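# Put bottles on ledges matching their cap colours

## Task

Set every bottle upright on the wall ledge whose label strip has the same colour as that bottle's cap, so that the bottle's entire base rests on that ledge.

## Robot and tools

Robot: two seven-joint arms, left_arm and right_arm, each ending in a two-finger parallel gripper. Two fixed cameras, cam_high and cam_low (896x504 each), view the table. A loose object may occasionally get a brief external shove.

Frame: every position and orientation uses one scene frame. Its origin lies on the plane z = 0, directly under the midpoint between the two arm bases, which sit 0.70 m above it. +x is forward (the direction both arms face), +z is up, and left_arm sits toward +y. Arm names do not correspond to image sides. Reported gripper positions and orientations may be off by a few centimetres, more at long reach.

Gripper axes: the fingers extend along the gripper's +z and close along its y. end_effector_position is the point midway between the pads when shut, just under 1 cm behind the fingertips. While closing, the tips advance about 17 mm along +z, mostly while the pads are still more than 70 mm apart.

The 16-number row (shared by execute_actions and move): one flat list covering both arms. Left arm first: x, y, z (metres, absolute target for end_effector_position), then qw, qx, qy, qz (absolute target orientation, w first), then opening. After that come the same eight for right_arm. Opening ranges from -1 (closed) to +1 (fully open, 0.145 m). It is an absolute command, not a change. Closing fully takes about 0.5 s or more. An arm that should stay still must be sent its last reported pose and its desired opening each time. A 0 in the opening slot means half-open, not unchanged. To hold an orientation, repeat the same quaternion rather than copying the drifting reported one. The controller limits each step's orientation change to 32 degrees from the measured one, so large rotations need several commands. Big gripper turns may swing the elbow.

execute_actions(actions, cameras): actions is a list of up to 15 actions. Each action is a list of up to 15 rows, one row per 1/30 s step. A short action repeats its final row until 15 steps are done. Any target more than 0.6 m from the gripper's current position along any of its own axes gets the action rejected. If the first action is rejected or anything is malformed, the whole call fails. An empty actions list returns state plus all camera images.

move(target, speed, blend, opening_speed, grip_force, blocking, cameras): drives each gripper in a straight line from its Hand target to the given absolute pose. target is one 16-number row or a list of up to 15 rows visited in order, all within 10 s. No 0.6 m limit applies here.
- speed: m/s, 0.002 to 1.1, default 0.25. Rotation is capped at twice that value in rad/s. Give one value, or one per target.
- blend: metres of corner rounding at intermediate targets. 0 means a full stop at each one.
- opening_speed: rate of opening change per second on the -1..+1 scale, at least 0.2.
- grip_force: per-pad force cap in newtons, 3 to 10. Give one value, or one per arm. It stays in effect until changed.
- blocking=false: returns after about 0.5 s while the motion continues. A new move takes over from the running one.
Moves do not avoid obstacles or the other arm. Faster moves lag, overshoot and strike harder, and the gripper can far exceed speed, especially with a straight arm. Opening changes in the first target start immediately. Changes in later targets take effect on arrival, once everything is at rest.

wait(seconds 0..10): lets time pass with the last commands held. stop(): brakes any running move. zoom_image(camera cam_high or cam_low, region [x0,y0,x1,y1] pixels, at most 504x504) enlarges part of the latest image. finished_scene(scene: this scene's number) ends the scene irreversibly. Only call it once every bottle rests on its correct ledge with nothing holding it. read_manual gives licence text only.

Results: each result lists each arm's end_effector_position, end_effector_quat_wxyz, Hand target (where the arm is actually being sent, which may fall short of the command), Joint positions (the last value is the measured finger gap in metres), and Joint torques, including gravity, with offsets and noise. It also gives grip_measured (opening on the command scale) and Tool commands. Joint velocities may say "within noise". execute_actions results also sample positions at some steps. A move adds a "move:" line:
- done: the arm is at rest within 3 mm and 2 degrees of its target.
- off_target: the arm stopped somewhere else.
- moving, held or fault can also appear.
- limits=paced means a pose was clipped; limits=held means steps were withheld.
Neither done nor off_target tells you whether the gripper touches anything. MOTOR HOT appears at 85 °C. At 100 °C an OVER-TEMPERATURE FAULT halts that arm for 30-60 s. Holding loads, stretched arms and pushing toward unreachable poses all heat motors.

Gripping: command an opening well below grip_measured to keep hold; the lower the command, the harder the squeeze, up to about 10 N per pad. Fast closing can press harder.

Avoid:
- Arm-to-arm contact. A gripper closing on the other arm's fingers counts as contact. The clearance check does not protect the grippers or wrist cameras.
- Dropping a bottle or releasing it while it moves.
- Fast impacts with the wall, ledge or table, and hard pushes.
- Knocking anything out of the work area or letting it fall.
- Needless arm stops.
Camera calibrations (K, distortion, T_world_to_cam) are supplied and accurate to roughly a centimetre near the image centre.

Each tool is called after "Request:" by a JSON object that holds its "op" and its "data".

## Session

Request:
{"op": "execute_actions", "data": {"actions": []}}

Request:
{"op": "zoom_image", "data": {"camera": "cam_high", "region": [420, 200, 680, 420]}}

Request:
{"op": "zoom_image", "data": {"camera": "cam_low", "region": [320, 120, 640, 400]}}

Scene clock: 0.00 s.
left_arm: end_effector_position=(+0.2239, +0.1828, +0.6144) grip_measured=+1.00 end_effector_quat_wxyz=(-0.319, +0.395, -0.515, +0.691) | right_arm: end_effector_position=(+0.4009, -0.1655, +0.3728) grip_measured=+1.00 end_effector_quat_wxyz=(+0.260, +0.265, +0.837, +0.401)
Joint positions: left_arm=[-1.106 0.942 0.535 2.339 -0.48 -0.199 -0.367 0.145] | right_arm=[0.583 0.619 -0.841 0.925 -1.182 -0.496 -0.047 0.145]
Joint velocities: within noise
Joint torques (N m): no reading
Motor temperatures (°C): left_arm=[20 21 22 20 21 23 21] | right_arm=[20 22 21 19 20 19 21]
Hand target: left_arm +0.2239, +0.1828, +0.6144; -0.319, +0.395, -0.515, +0.691 | right_arm +0.4009, -0.1655, +0.3728; +0.260, +0.265, +0.837, +0.401
Tool commands: left_gripper/opening=+1.0 right_gripper/opening=+1.0

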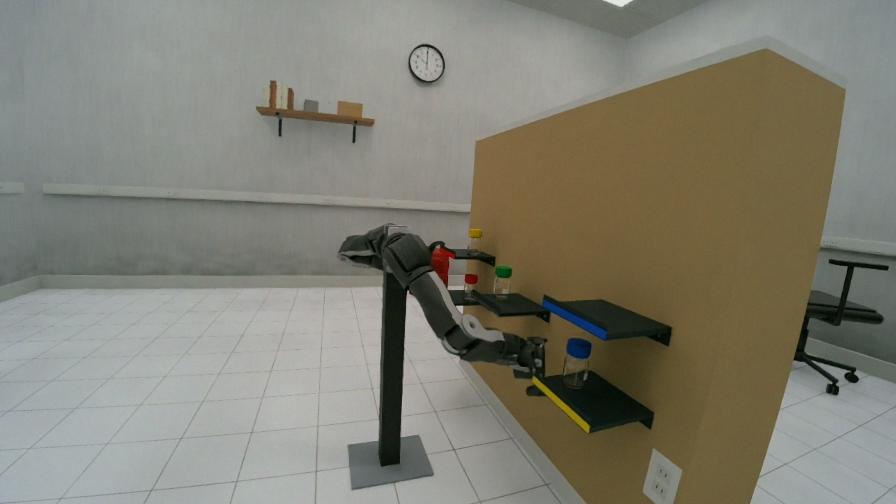

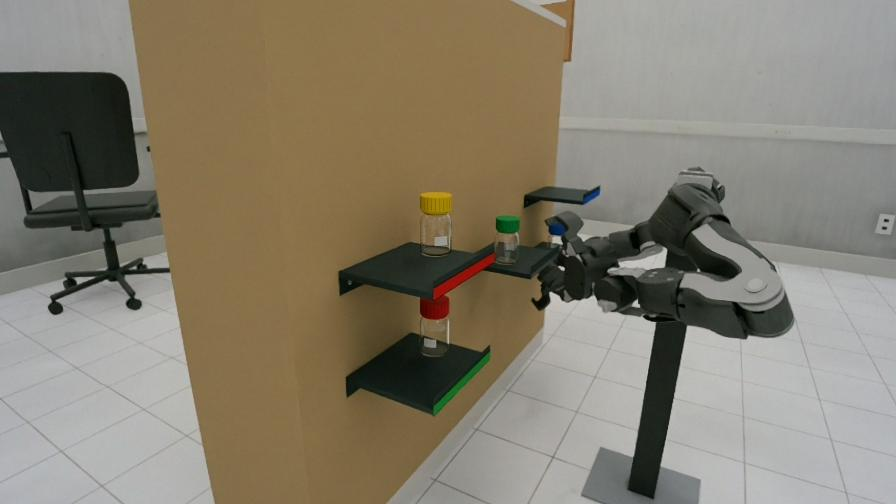

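Scaled by 1.938 from the camera's 896x504 image, which has a finer 1280x720 frame.

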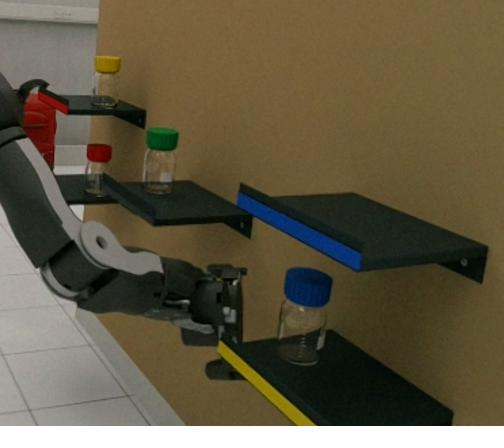

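Scaled by 1.575 from the camera's 896x504 image, which has a finer 1280x720 frame.

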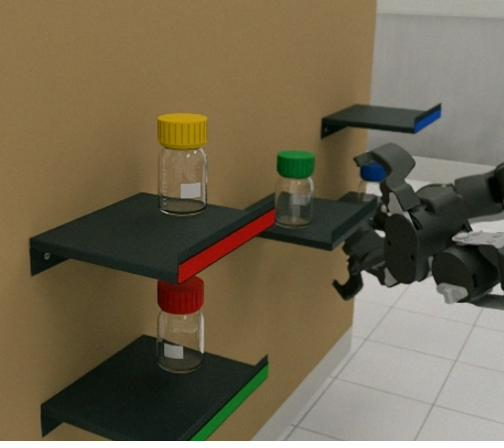

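Request:
{"op": "move", "data": {"target": [[0.23,0.26,0.52,0,0.6428,0,0.766,0.4,0.30,-0.20,0.40,0.172,0.783,0.024,0.598,0.4],[0.235,0.335,0.49,0,0.7071,0,0.7071,0.4,0.25,-0.28,0.46,0,0.6428,0,0.766,0.4],[0.235,0.34,0.49,0,0.7071,0,0.7071,0.4,0.26,-0.339,0.488,0,0.7071,0,0.7071,0.4]], "speed": 0.25, "blend": [0.03,0.03,0], "cameras": ["cam_low","cam_high"]}}

Request:
{"op": "zoom_image", "data": {"camera": "cam_high", "region": [480, 300, 640, 440]}}

Request:
{"op": "zoom_image", "data": {"camera": "cam_low", "region": [400, 180, 640, 380]}}

Scene clock: 49.47 s.
left_arm: end_effector_position=(+0.2351, +0.3394, +0.4900) grip_measured=+0.40 end_effector_quat_wxyz=(+0.000, +0.707, +0.001, +0.707) | right_arm: end_effector_position=(+0.2598, -0.3402, +0.4892) grip_measured=+0.40 end_effector_quat_wxyz=(+0.003, +0.706, +0.002, +0.708)
Joint positions: left_arm=[-0.982 1.116 0.15 1.706 1.068 -0.787 -0.079 0.105] | right_arm=[-0.547 0.511 0.485 1.652 0.671 -0.211 0.381 0.105]
Joint torques (N m): left_arm=[0.36 4.13 2.55 1.62 0.14 -0.67 0.23] | right_arm=[0.7 4.13 1.87 3.56 0.43 -0.23 -0.03]
Hand target: left_arm +0.2349, +0.3400, +0.4899; +0.000, +0.707, +0.000, +0.707 | right_arm +0.2600, -0.3390, +0.4880; +0.000, +0.707, +0.000, +0.707
Off the commanded pose: left_arm 0.001 m, 0 deg | right_arm 0.002 m, 0 deg.
joint sent to its limit (left arm) — joint 6 (wrist pitch), lower limit. The joint targets still meet the commanded pose.
move: done

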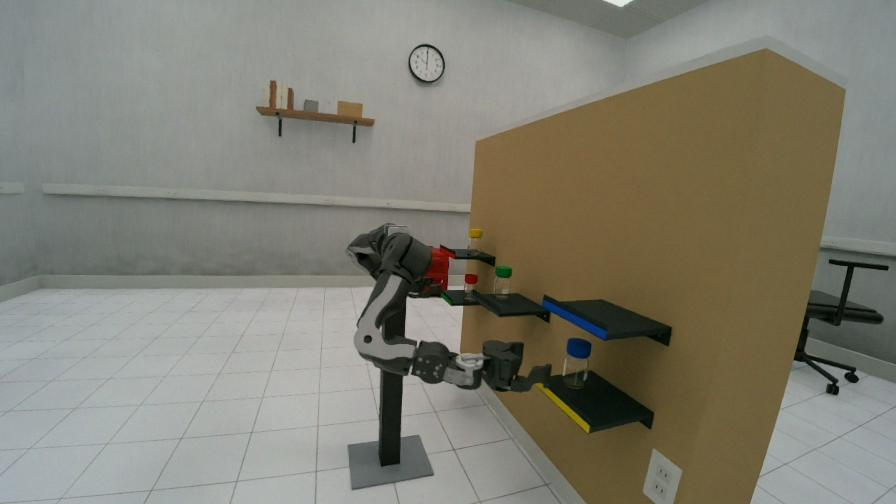

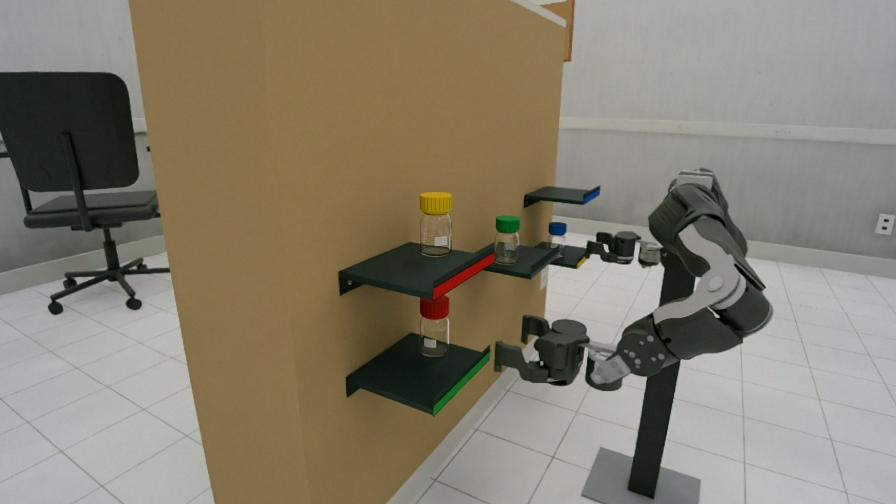

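Scaled by 3.150 from the camera's 896x504 image, which has a finer 1280x720 frame.

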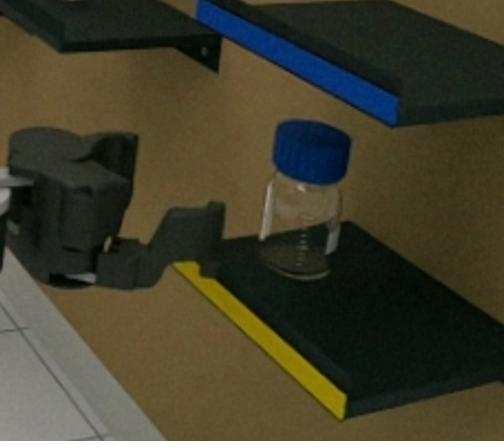

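Scaled by 2.100 from the camera's 896x504 image, which has a finer 1280x720 frame.

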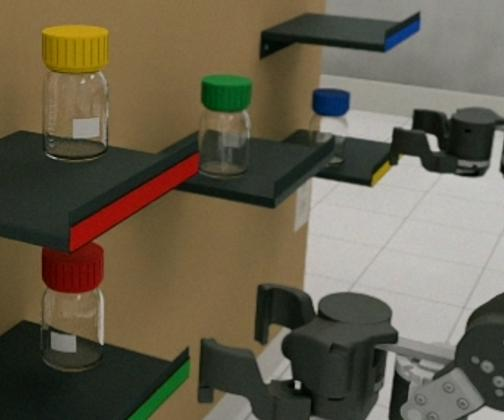

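Request:
{"op": "move", "data": {"target": [[0.30,0.345,0.488,0,0.7071,0,0.7071,0.4,0.32,-0.339,0.488,0,0.7071,0,0.7071,0.4],[0.355,0.345,0.487,0,0.7071,0,0.7071,0.4,0.368,-0.339,0.486,0,0.7071,0,0.7071,0.4]], "speed": 0.12, "blend": [0.02,0], "cameras": ["cam_low","cam_high"]}}

Request:
{"op": "zoom_image", "data": {"camera": "cam_high", "region": [520, 310, 640, 430]}}

Request:
{"op": "zoom_image", "data": {"camera": "cam_low", "region": [380, 270, 500, 390]}}

Request:
{"op": "zoom_image", "data": {"camera": "cam_high", "region": [430, 250, 510, 320]}}

Request:
{"op": "zoom_image", "data": {"camera": "cam_low", "region": [520, 200, 600, 270]}}

Scene clock: 75.33 s.
left_arm: end_effector_position=(+0.3559, +0.3459, +0.4906) grip_measured=+0.40 end_effector_quat_wxyz=(-0.002, +0.703, +0.002, +0.711) | right_arm: end_effector_position=(+0.3683, -0.3395, +0.4887) grip_measured=+0.40 end_effector_quat_wxyz=(+0.000, +0.704, +0.000, +0.710)
Joint positions: left_arm=[-0.018 1.026 -0.367 1.338 1.074 -0.46 0.013 0.105] | right_arm=[0.007 0.567 0.212 1.302 0.557 -0.116 0.322 0.105]
Joint torques (N m): left_arm=[4.31 6.45 1.85 1.95 0.13 -0.54 0.23] | right_arm=[3.36 5.24 1.69 3.25 0.25 -0.38 -0.05]
Hand target: left_arm +0.3549, +0.3450, +0.4870; +0.000, +0.707, +0.000, +0.707 | right_arm +0.3680, -0.3390, +0.4860; +0.000, +0.707, +0.000, +0.707
Off the commanded pose: left_arm 0.004 m, 1 deg | right_arm 0.003 m, 0 deg.
move: off_target (left_arm)

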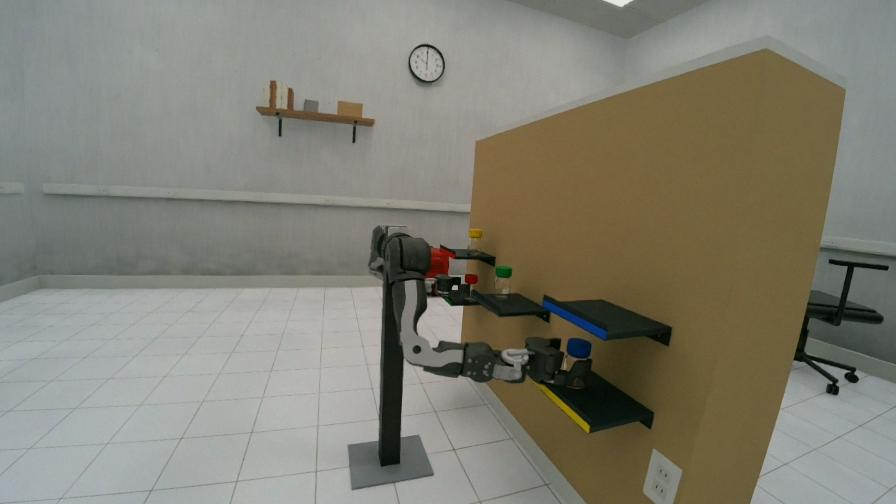

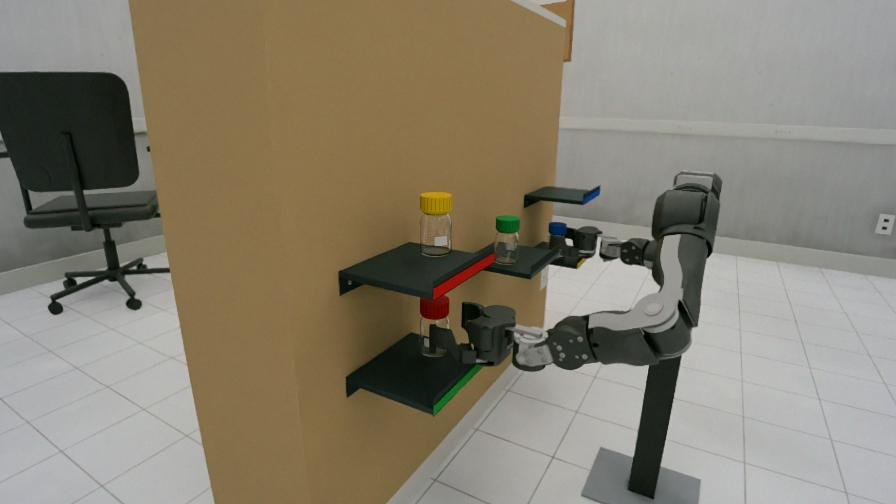

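Scaled by 4.200 from the camera's 896x504 image, which has a finer 1280x720 frame.

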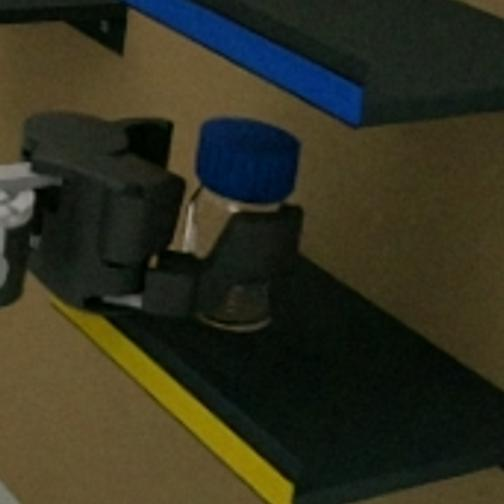

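Scaled by 4.200 from the camera's 896x504 image, which has a finer 1280x720 frame.

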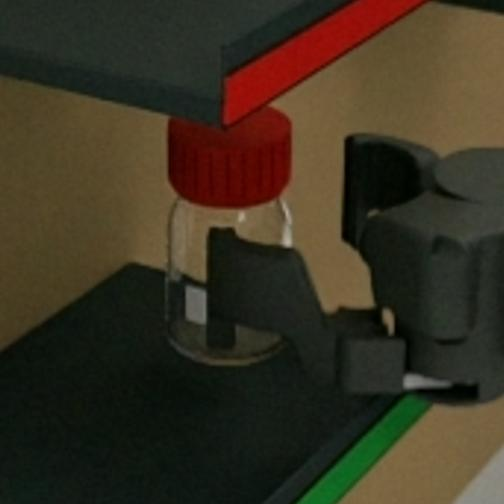

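Scaled by 6.300 from the camera's 896x504 image, which has a finer 1280x720 frame.

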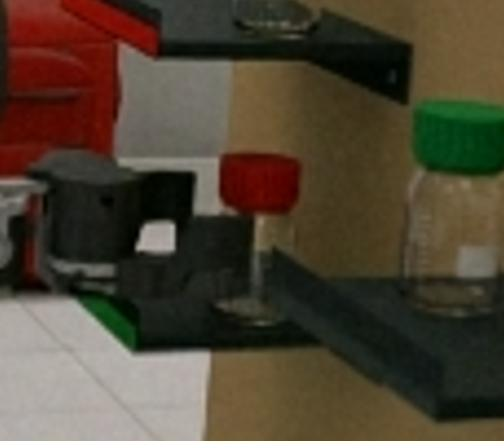

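Scaled by 6.300 from the camera's 896x504 image, which has a finer 1280x720 frame.

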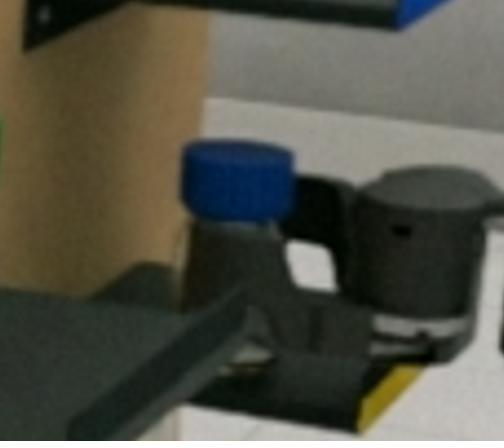

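Request:
{"op": "move", "data": {"target": [[0.373,0.345,0.485,0,0.7071,0,0.7071,0.4,0.372,-0.339,0.486,0,0.7071,0,0.7071,0.4],[0.373,0.345,0.485,0,0.7071,0,0.7071,-0.6,0.372,-0.339,0.486,0,0.7071,0,0.7071,-0.6]], "speed": 0.08, "opening_speed": 1.0, "cameras": ["cam_low","cam_high"]}}

Request:
{"op": "zoom_image", "data": {"camera": "cam_high", "region": [520, 310, 640, 430]}}

Request:
{"op": "zoom_image", "data": {"camera": "cam_low", "region": [380, 270, 500, 390]}}

Scene clock: 87.97 s.
left_arm: end_effector_position=(+0.3733, +0.3468, +0.4883) grip_measured=-0.28 end_effector_quat_wxyz=(-0.003, +0.704, +0.001, +0.710) | right_arm: end_effector_position=(+0.3718, -0.3407, +0.4879) grip_measured=-0.24 end_effector_quat_wxyz=(+0.002, +0.705, -0.001, +0.709)
Joint positions: left_arm=[0.105 0.981 -0.425 1.249 1.056 -0.428 0.043 0.055] | right_arm=[0.026 0.567 0.204 1.283 0.55 -0.116 0.319 0.058]
Joint torques (N m): left_arm=[5.47 5.74 1.8 2.15 0.14 -0.54 0.19] | right_arm=[3.86 5.18 1.36 3.34 0.29 -0.34 0.07]
Hand target: left_arm +0.3730, +0.3451, +0.4850; +0.000, +0.707, +0.000, +0.707 | right_arm +0.3720, -0.3391, +0.4860; +0.000, +0.707, +0.000, +0.707
Off the commanded pose: left_arm 0.004 m, 1 deg | right_arm 0.003 m, 0 deg.
move: off_target (left_arm); target 2's new opening was sent with left_arm's hand 0.004 m and 1 deg from that target

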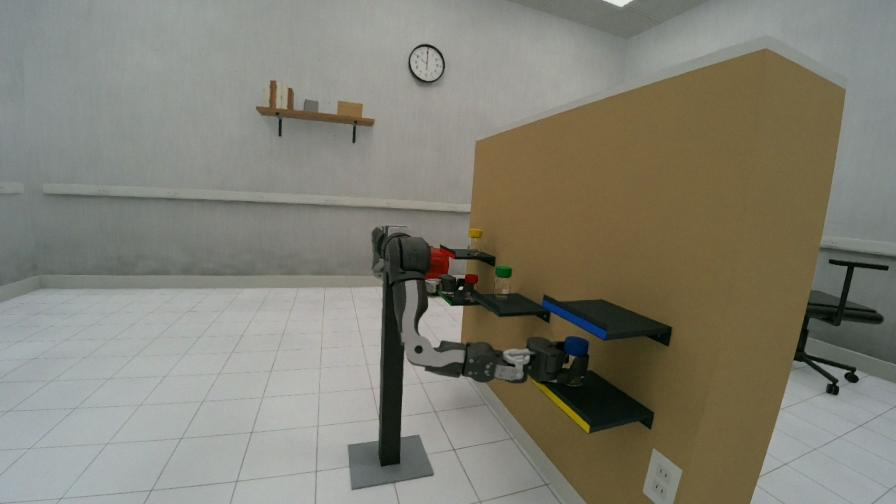

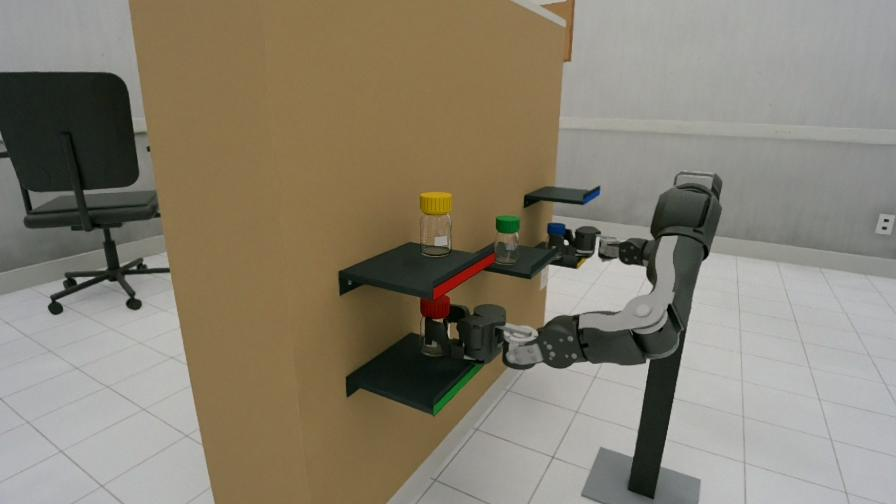

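Scaled by 4.200 from the camera's 896x504 image, which has a finer 1280x720 frame.

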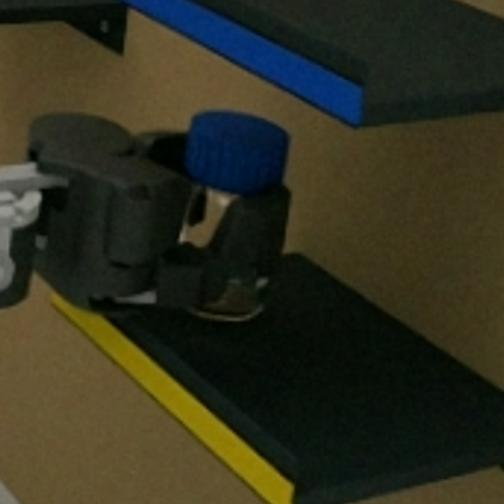

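Scaled by 4.200 from the camera's 896x504 image, which has a finer 1280x720 frame.

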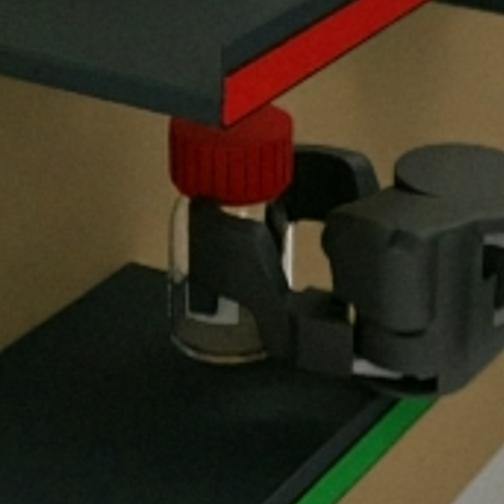

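Request:
{"op": "move", "data": {"target": [[0.373,0.345,0.53,0,0.7071,0,0.7071,-0.6,0.372,-0.34,0.53,0,0.7071,0,0.7071,-0.6],[0.225,0.345,0.545,0,0.7071,0,0.7071,-0.6,0.235,-0.35,0.545,0,0.7071,0,0.7071,-0.6],[0.22,0.40,0.725,0,0.7071,0,0.7071,-0.6,0.235,-0.37,0.725,0,0.7071,0,0.7071,-0.6]], "speed": [0.1,0.2,0.2], "blend": [0.01,0.03,0], "cameras": ["cam_low","cam_high"]}}

Request:
{"op": "zoom_image", "data": {"camera": "cam_high", "region": [400, 200, 680, 400]}}

Request:
{"op": "zoom_image", "data": {"camera": "cam_low", "region": [380, 140, 640, 340]}}

Scene clock: 113.83 s.
left_arm: end_effector_position=(+0.2195, +0.4010, +0.7240) grip_measured=-0.28 end_effector_quat_wxyz=(-0.002, +0.709, +0.003, +0.705) | right_arm: end_effector_position=(+0.2350, -0.3694, +0.7246) grip_measured=-0.24 end_effector_quat_wxyz=(+0.000, +0.709, +0.002, +0.705)
Joint positions: left_arm=[-1.119 0.885 1.576 1.896 1.401 0.432 0.391 0.054] | right_arm=[-0.597 0.87 1.346 2.032 1.205 0.747 0.315 0.058]
Joint torques (N m): left_arm=[0.25 4.07 2.59 0.77 0.35 -0.8 0.23] | right_arm=[0.96 5.47 2.44 1.25 0.32 -0.5 -0.11]
Hand target: left_arm +0.2200, +0.4000, +0.7250; +0.000, +0.707, +0.000, +0.707 | right_arm +0.2350, -0.3700, +0.7250; +0.000, +0.707, +0.000, +0.707
Off the commanded pose: left_arm 0.002 m, 1 deg | right_arm 0.001 m, 0 deg.
joint read past its limit (left arm) — joint 3 (upper arm roll), upper limit.
move: done

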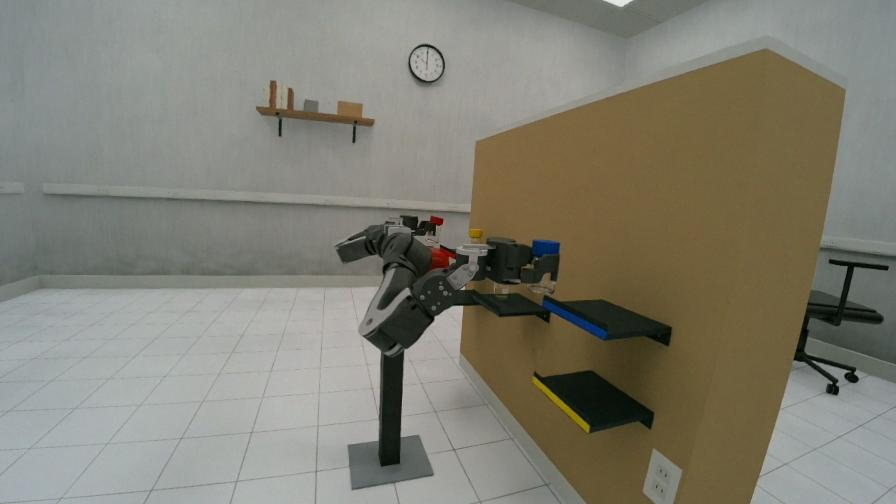

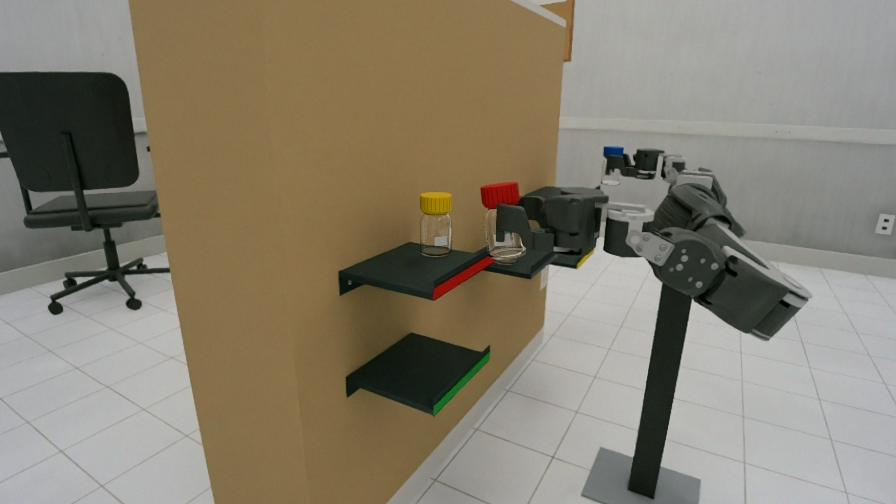

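Scaled by 1.800 from the camera's 896x504 image, which has a finer 1280x720 frame.

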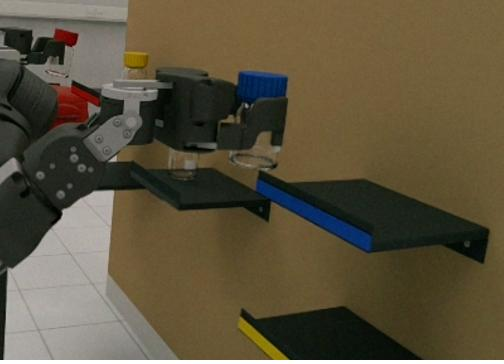

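Scaled by 1.938 from the camera's 896x504 image, which has a finer 1280x720 frame.

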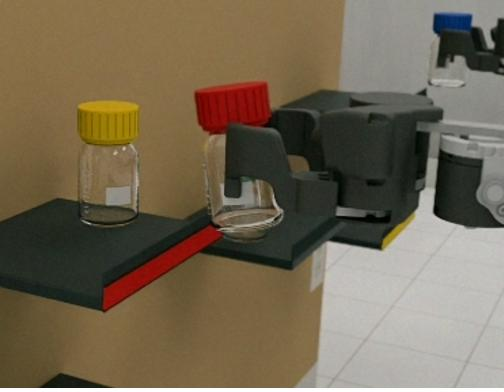

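Request:
{"op": "move", "data": {"target": [[0.25,0.445,0.725,0,0.7071,0,0.7071,-0.6,0.28,-0.37,0.725,0,0.7071,0,0.7071,-0.6],[0.375,0.445,0.722,0,0.7071,0,0.7071,-0.6,0.378,-0.37,0.725,0,0.7071,0,0.7071,-0.6],[0.375,0.445,0.692,0,0.7071,0,0.7071,-0.6,0.378,-0.37,0.695,0,0.7071,0,0.7071,-0.6]], "speed": [0.15,0.15,0.06], "blend": [0.02,0,0], "cameras": ["cam_low","cam_high"]}}

Request:
{"op": "zoom_image", "data": {"camera": "cam_high", "region": [520, 200, 680, 360]}}

Request:
{"op": "zoom_image", "data": {"camera": "cam_low", "region": [320, 160, 560, 320]}}

Scene clock: 144.87 s.
left_arm: end_effector_position=(+0.3756, +0.4435, +0.6890) grip_measured=-0.28 end_effector_quat_wxyz=(+0.001, +0.712, -0.003, +0.702) | right_arm: end_effector_position=(+0.3783, -0.3706, +0.6889) grip_measured=-0.24 end_effector_quat_wxyz=(+0.001, +0.715, -0.002, +0.699)
Joint positions: left_arm=[-1.388 1.61 1.352 1.198 1.583 -0.018 0.34 0.054] | right_arm=[0.068 1.361 0.126 1.592 1.362 0.219 0.002 0.058]
Joint torques (N m): left_arm=[5.02 1.44 4.38 0.12 0.42 -0.87 0.02] | right_arm=[4.29 7.13 6.54 1.46 0.06 -0.81 0.14]
Hand target: left_arm +0.3750, +0.4450, +0.6921; -0.001, +0.708, -0.001, +0.707 | right_arm +0.3780, -0.3700, +0.6949; +0.000, +0.707, +0.000, +0.707
Off the commanded pose: left_arm 0.003 m, 1 deg | right_arm 0.006 m, 1 deg.
joint sent to its limit (left arm) — joint 5 (forearm roll), upper limit. The joint targets still meet the commanded pose.
move: off_target (right_arm)

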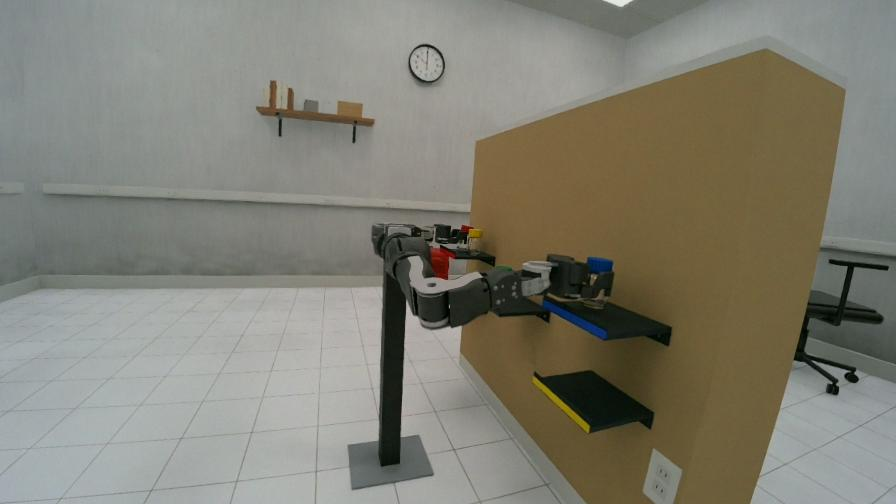

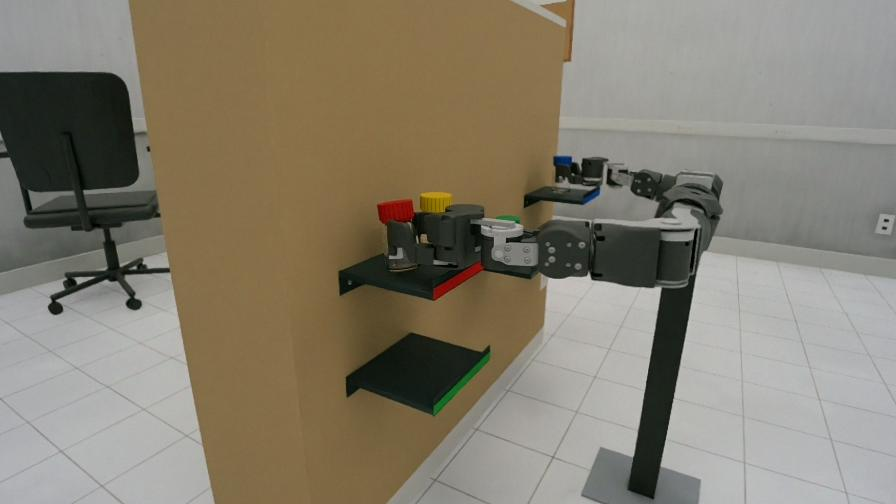

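Scaled by 3.150 from the camera's 896x504 image, which has a finer 1280x720 frame.

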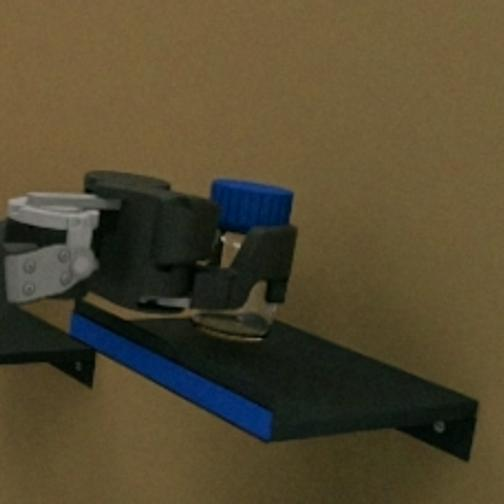

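Scaled by 2.100 from the camera's 896x504 image, which has a finer 1280x720 frame.

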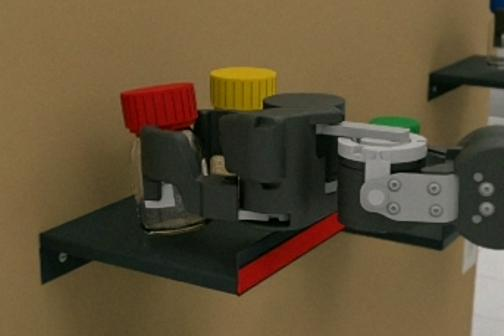

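Request:
{"op": "move", "data": {"target": [[0.375,0.445,0.678,0,0.7071,0,0.7071,-0.6,0.378,-0.37,0.682,0,0.7071,0,0.7071,-0.6]], "speed": 0.02, "cameras": ["cam_low","cam_high"]}}

Request:
{"op": "zoom_image", "data": {"camera": "cam_high", "region": [520, 200, 680, 360]}}

Request:
{"op": "zoom_image", "data": {"camera": "cam_low", "region": [320, 160, 560, 320]}}

Scene clock: 156.87 s.
left_arm: end_effector_position=(+0.3752, +0.4440, +0.6842) grip_measured=-0.28 end_effector_quat_wxyz=(-0.006, +0.704, -0.008, +0.710) | right_arm: end_effector_position=(+0.3782, -0.3700, +0.6805) grip_measured=-0.24 end_effector_quat_wxyz=(+0.001, +0.710, +0.000, +0.704)
Joint positions: left_arm=[-1.407 1.61 1.33 1.198 1.588 -0.085 0.338 0.054] | right_arm=[0.04 1.333 0.131 1.592 1.332 0.18 0.009 0.058]
Joint torques (N m): left_arm=[4.47 1.67 1.81 0.36 0.26 -0.29 -0.11] | right_arm=[3.07 7.42 5.76 1.21 0.12 -0.61 0.14]
Hand target: left_arm +0.3748, +0.4449, +0.6782; -0.008, +0.712, -0.006, +0.702 | right_arm +0.3780, -0.3700, +0.6820; +0.000, +0.707, +0.000, +0.707
Off the commanded pose: left_arm 0.006 m, 1 deg | right_arm 0.002 m, 0 deg.
joint read past its limit (left arm) — joint 5 (forearm roll), upper limit.
joint sent to its limit (left arm) — joint 1 (shoulder pitch), lower limit; joint 5 (forearm roll), upper limit. The joint targets still meet the commanded pose.
move: off_target (left_arm)

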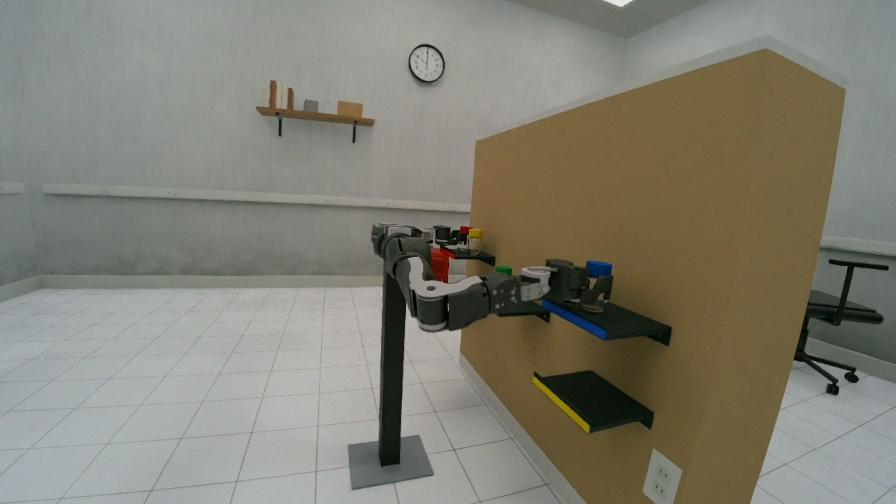

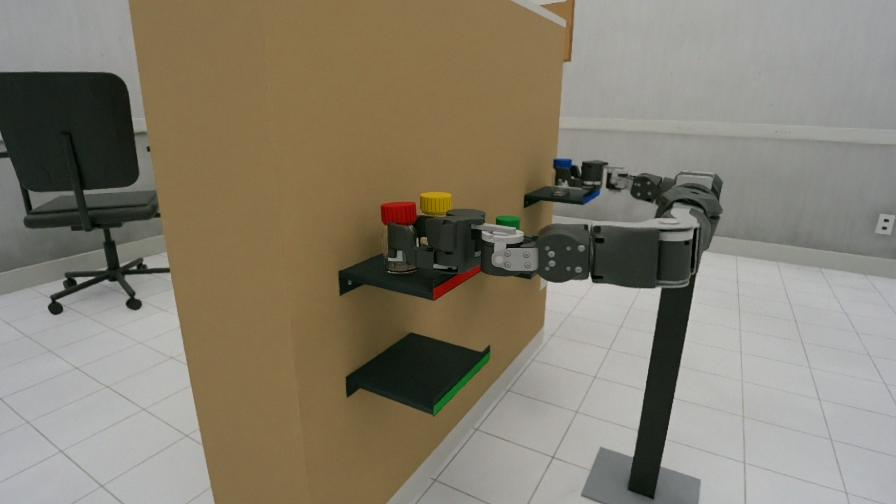

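Scaled by 3.150 from the camera's 896x504 image, which has a finer 1280x720 frame.

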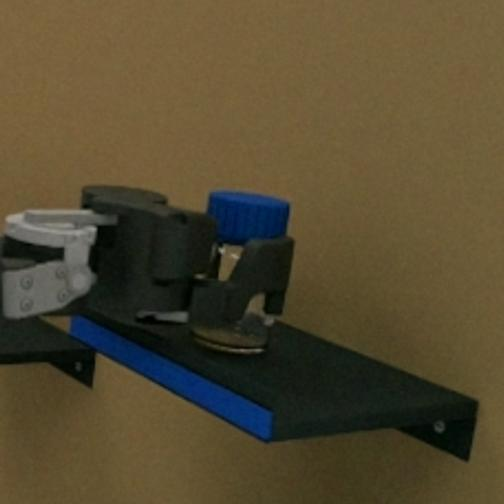

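Scaled by 2.100 from the camera's 896x504 image, which has a finer 1280x720 frame.

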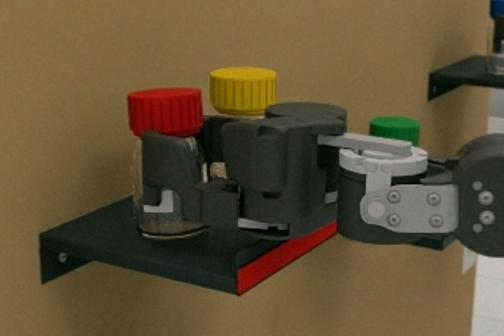

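Request:
{"op": "move", "data": {"target": [[0.375,0.445,0.675,0,0.7071,0,0.7071,-0.6,0.378,-0.37,0.672,0,0.7071,0,0.7071,-0.6]], "speed": 0.02, "cameras": ["cam_low","cam_high"]}}

Request:
{"op": "zoom_image", "data": {"camera": "cam_high", "region": [520, 200, 680, 360]}}

Request:
{"op": "zoom_image", "data": {"camera": "cam_low", "region": [320, 160, 560, 320]}}

Scene clock: 167.03 s.
left_arm: end_effector_position=(+0.3751, +0.4440, +0.6831) grip_measured=-0.28 end_effector_quat_wxyz=(-0.009, +0.702, -0.010, +0.712) | right_arm: end_effector_position=(+0.3777, -0.3701, +0.6797) grip_measured=-0.24 end_effector_quat_wxyz=(+0.002, +0.698, +0.000, +0.716)
Joint positions: left_arm=[-1.406 1.61 1.318 1.199 1.588 -0.101 0.335 0.054] | right_arm=[0.012 1.333 0.131 1.59 1.331 0.118 0.01 0.058]
Joint torques (N m): left_arm=[4.21 1.78 1.5 0.36 0.26 -0.11 -0.12] | right_arm=[2.2 7.56 2.81 0.73 0.2 -0.16 0.09]
Hand target: left_arm +0.3748, +0.4449, +0.6752; -0.010, +0.713, -0.007, +0.701 | right_arm +0.3779, -0.3699, +0.6720; +0.000, +0.707, +0.000, +0.707
Off the commanded pose: left_arm 0.008 m, 2 deg | right_arm 0.008 m, 1 deg.
joint read past its limit (left arm) — joint 5 (forearm roll), upper limit.
joint sent to its limit (left arm) — joint 1 (shoulder pitch), lower limit; joint 5 (forearm roll), upper limit. The joint targets still meet the commanded pose.
move: off_target (left_arm, right_arm)

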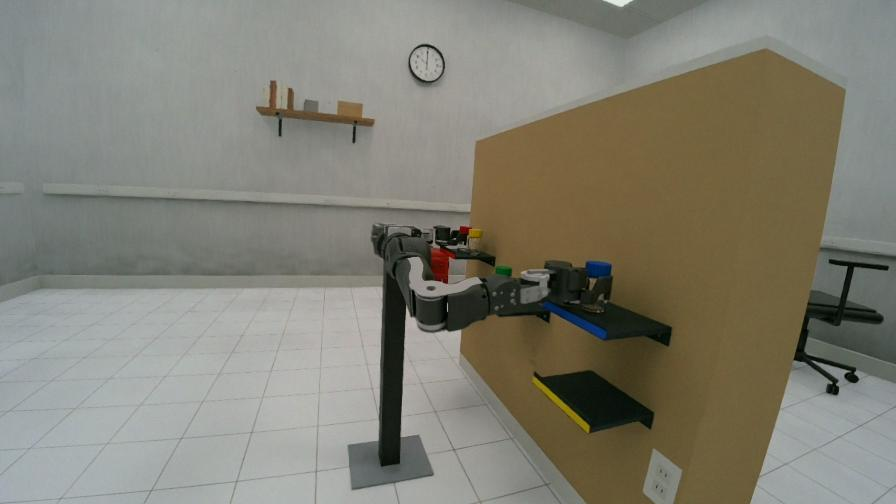

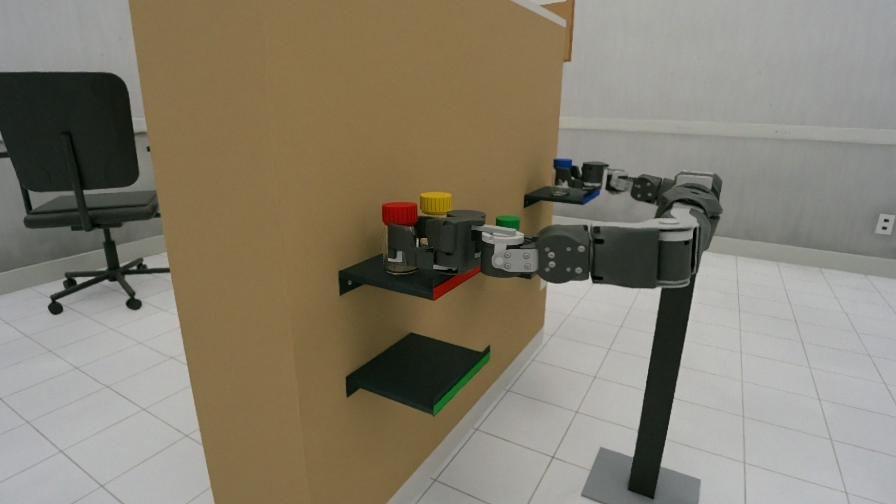

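Scaled by 3.150 from the camera's 896x504 image, which has a finer 1280x720 frame.

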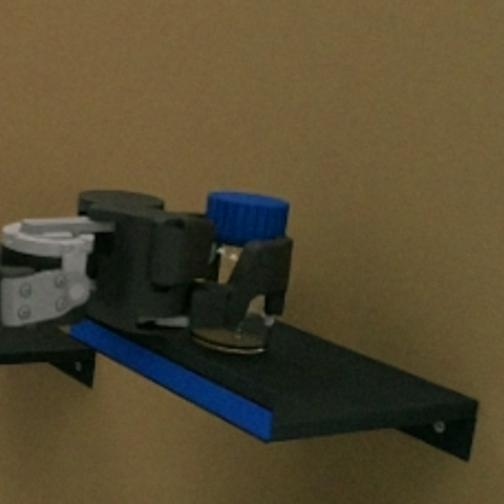

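Scaled by 2.100 from the camera's 896x504 image, which has a finer 1280x720 frame.

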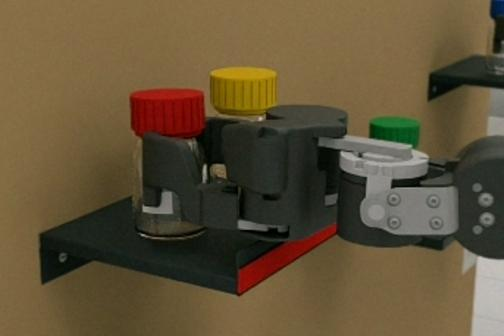

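Request:
{"op": "move", "data": {"target": [[0.375,0.444,0.681,0,0.7071,0,0.7071,-0.6,0.378,-0.37,0.678,0,0.7071,0,0.7071,-0.6],[0.375,0.444,0.681,0,0.7071,0,0.7071,0.1,0.378,-0.37,0.678,0,0.7071,0,0.7071,0.3],[0.30,0.444,0.69,0,0.7071,0,0.7071,0.1,0.29,-0.37,0.69,0,0.7071,0,0.7071,0.3],[0.22,0.40,0.69,0,0.7071,0,0.7071,0.1,0.23,-0.36,0.68,0,0.7071,0,0.7071,0.3]], "speed": [0.03,0.1,0.1,0.2], "blend": [0,0,0.02,0], "opening_speed": 0.8, "cameras": ["cam_low","cam_high"]}}

Request:
{"op": "zoom_image", "data": {"camera": "cam_high", "region": [420, 200, 680, 400]}}

Request:
{"op": "zoom_image", "data": {"camera": "cam_low", "region": [320, 160, 640, 320]}}

Scene clock: 182.97 s.
left_arm: end_effector_position=(+0.2202, +0.4005, +0.6899) grip_measured=+0.10 end_effector_quat_wxyz=(-0.001, +0.706, +0.002, +0.708) | right_arm: end_effector_position=(+0.2301, -0.3608, +0.6785) grip_measured=+0.30 end_effector_quat_wxyz=(+0.000, +0.708, -0.003, +0.706)
Joint positions: left_arm=[-1.409 0.853 1.492 1.904 1.487 0.073 0.38 0.083] | right_arm=[-0.802 0.734 1.25 2.095 1.186 0.466 0.305 0.098]
Joint torques (N m): left_arm=[-0.83 1.41 3.74 0.68 0.29 -0.47 0.21] | right_arm=[-0.09 4.92 4.04 1.88 0.26 -0.45 0.16]
Hand target: left_arm +0.2200, +0.4000, +0.6900; +0.000, +0.707, +0.000, +0.707 | right_arm +0.2300, -0.3600, +0.6801; +0.000, +0.707, +0.000, +0.707
Off the commanded pose: left_arm 0.001 m, 0 deg | right_arm 0.002 m, 0 deg.
joint sent to its limit (left arm) — joint 1 (shoulder pitch), lower limit. The joint targets still meet the commanded pose.
move: done

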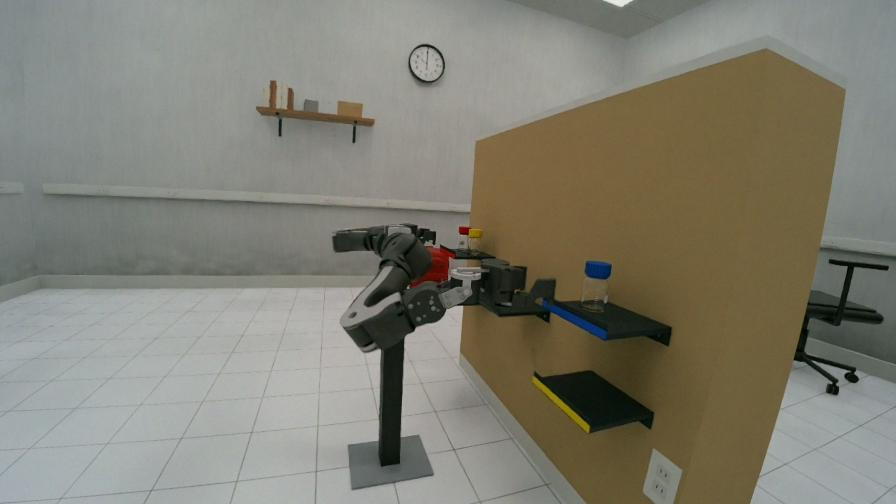

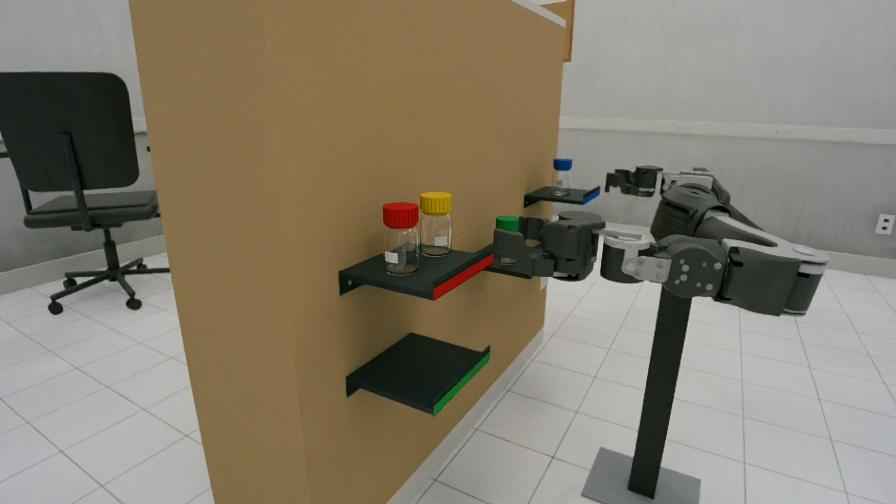

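Scaled by 1.938 from the camera's 896x504 image, which has a finer 1280x720 frame.

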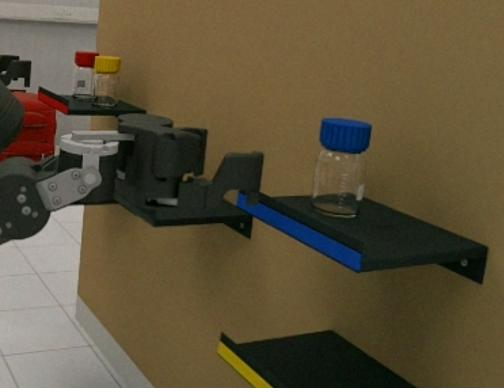

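Scaled by 1.575 from the camera's 896x504 image, which has a finer 1280x720 frame.

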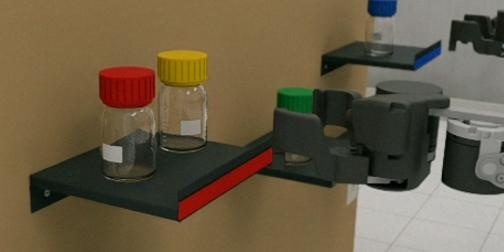

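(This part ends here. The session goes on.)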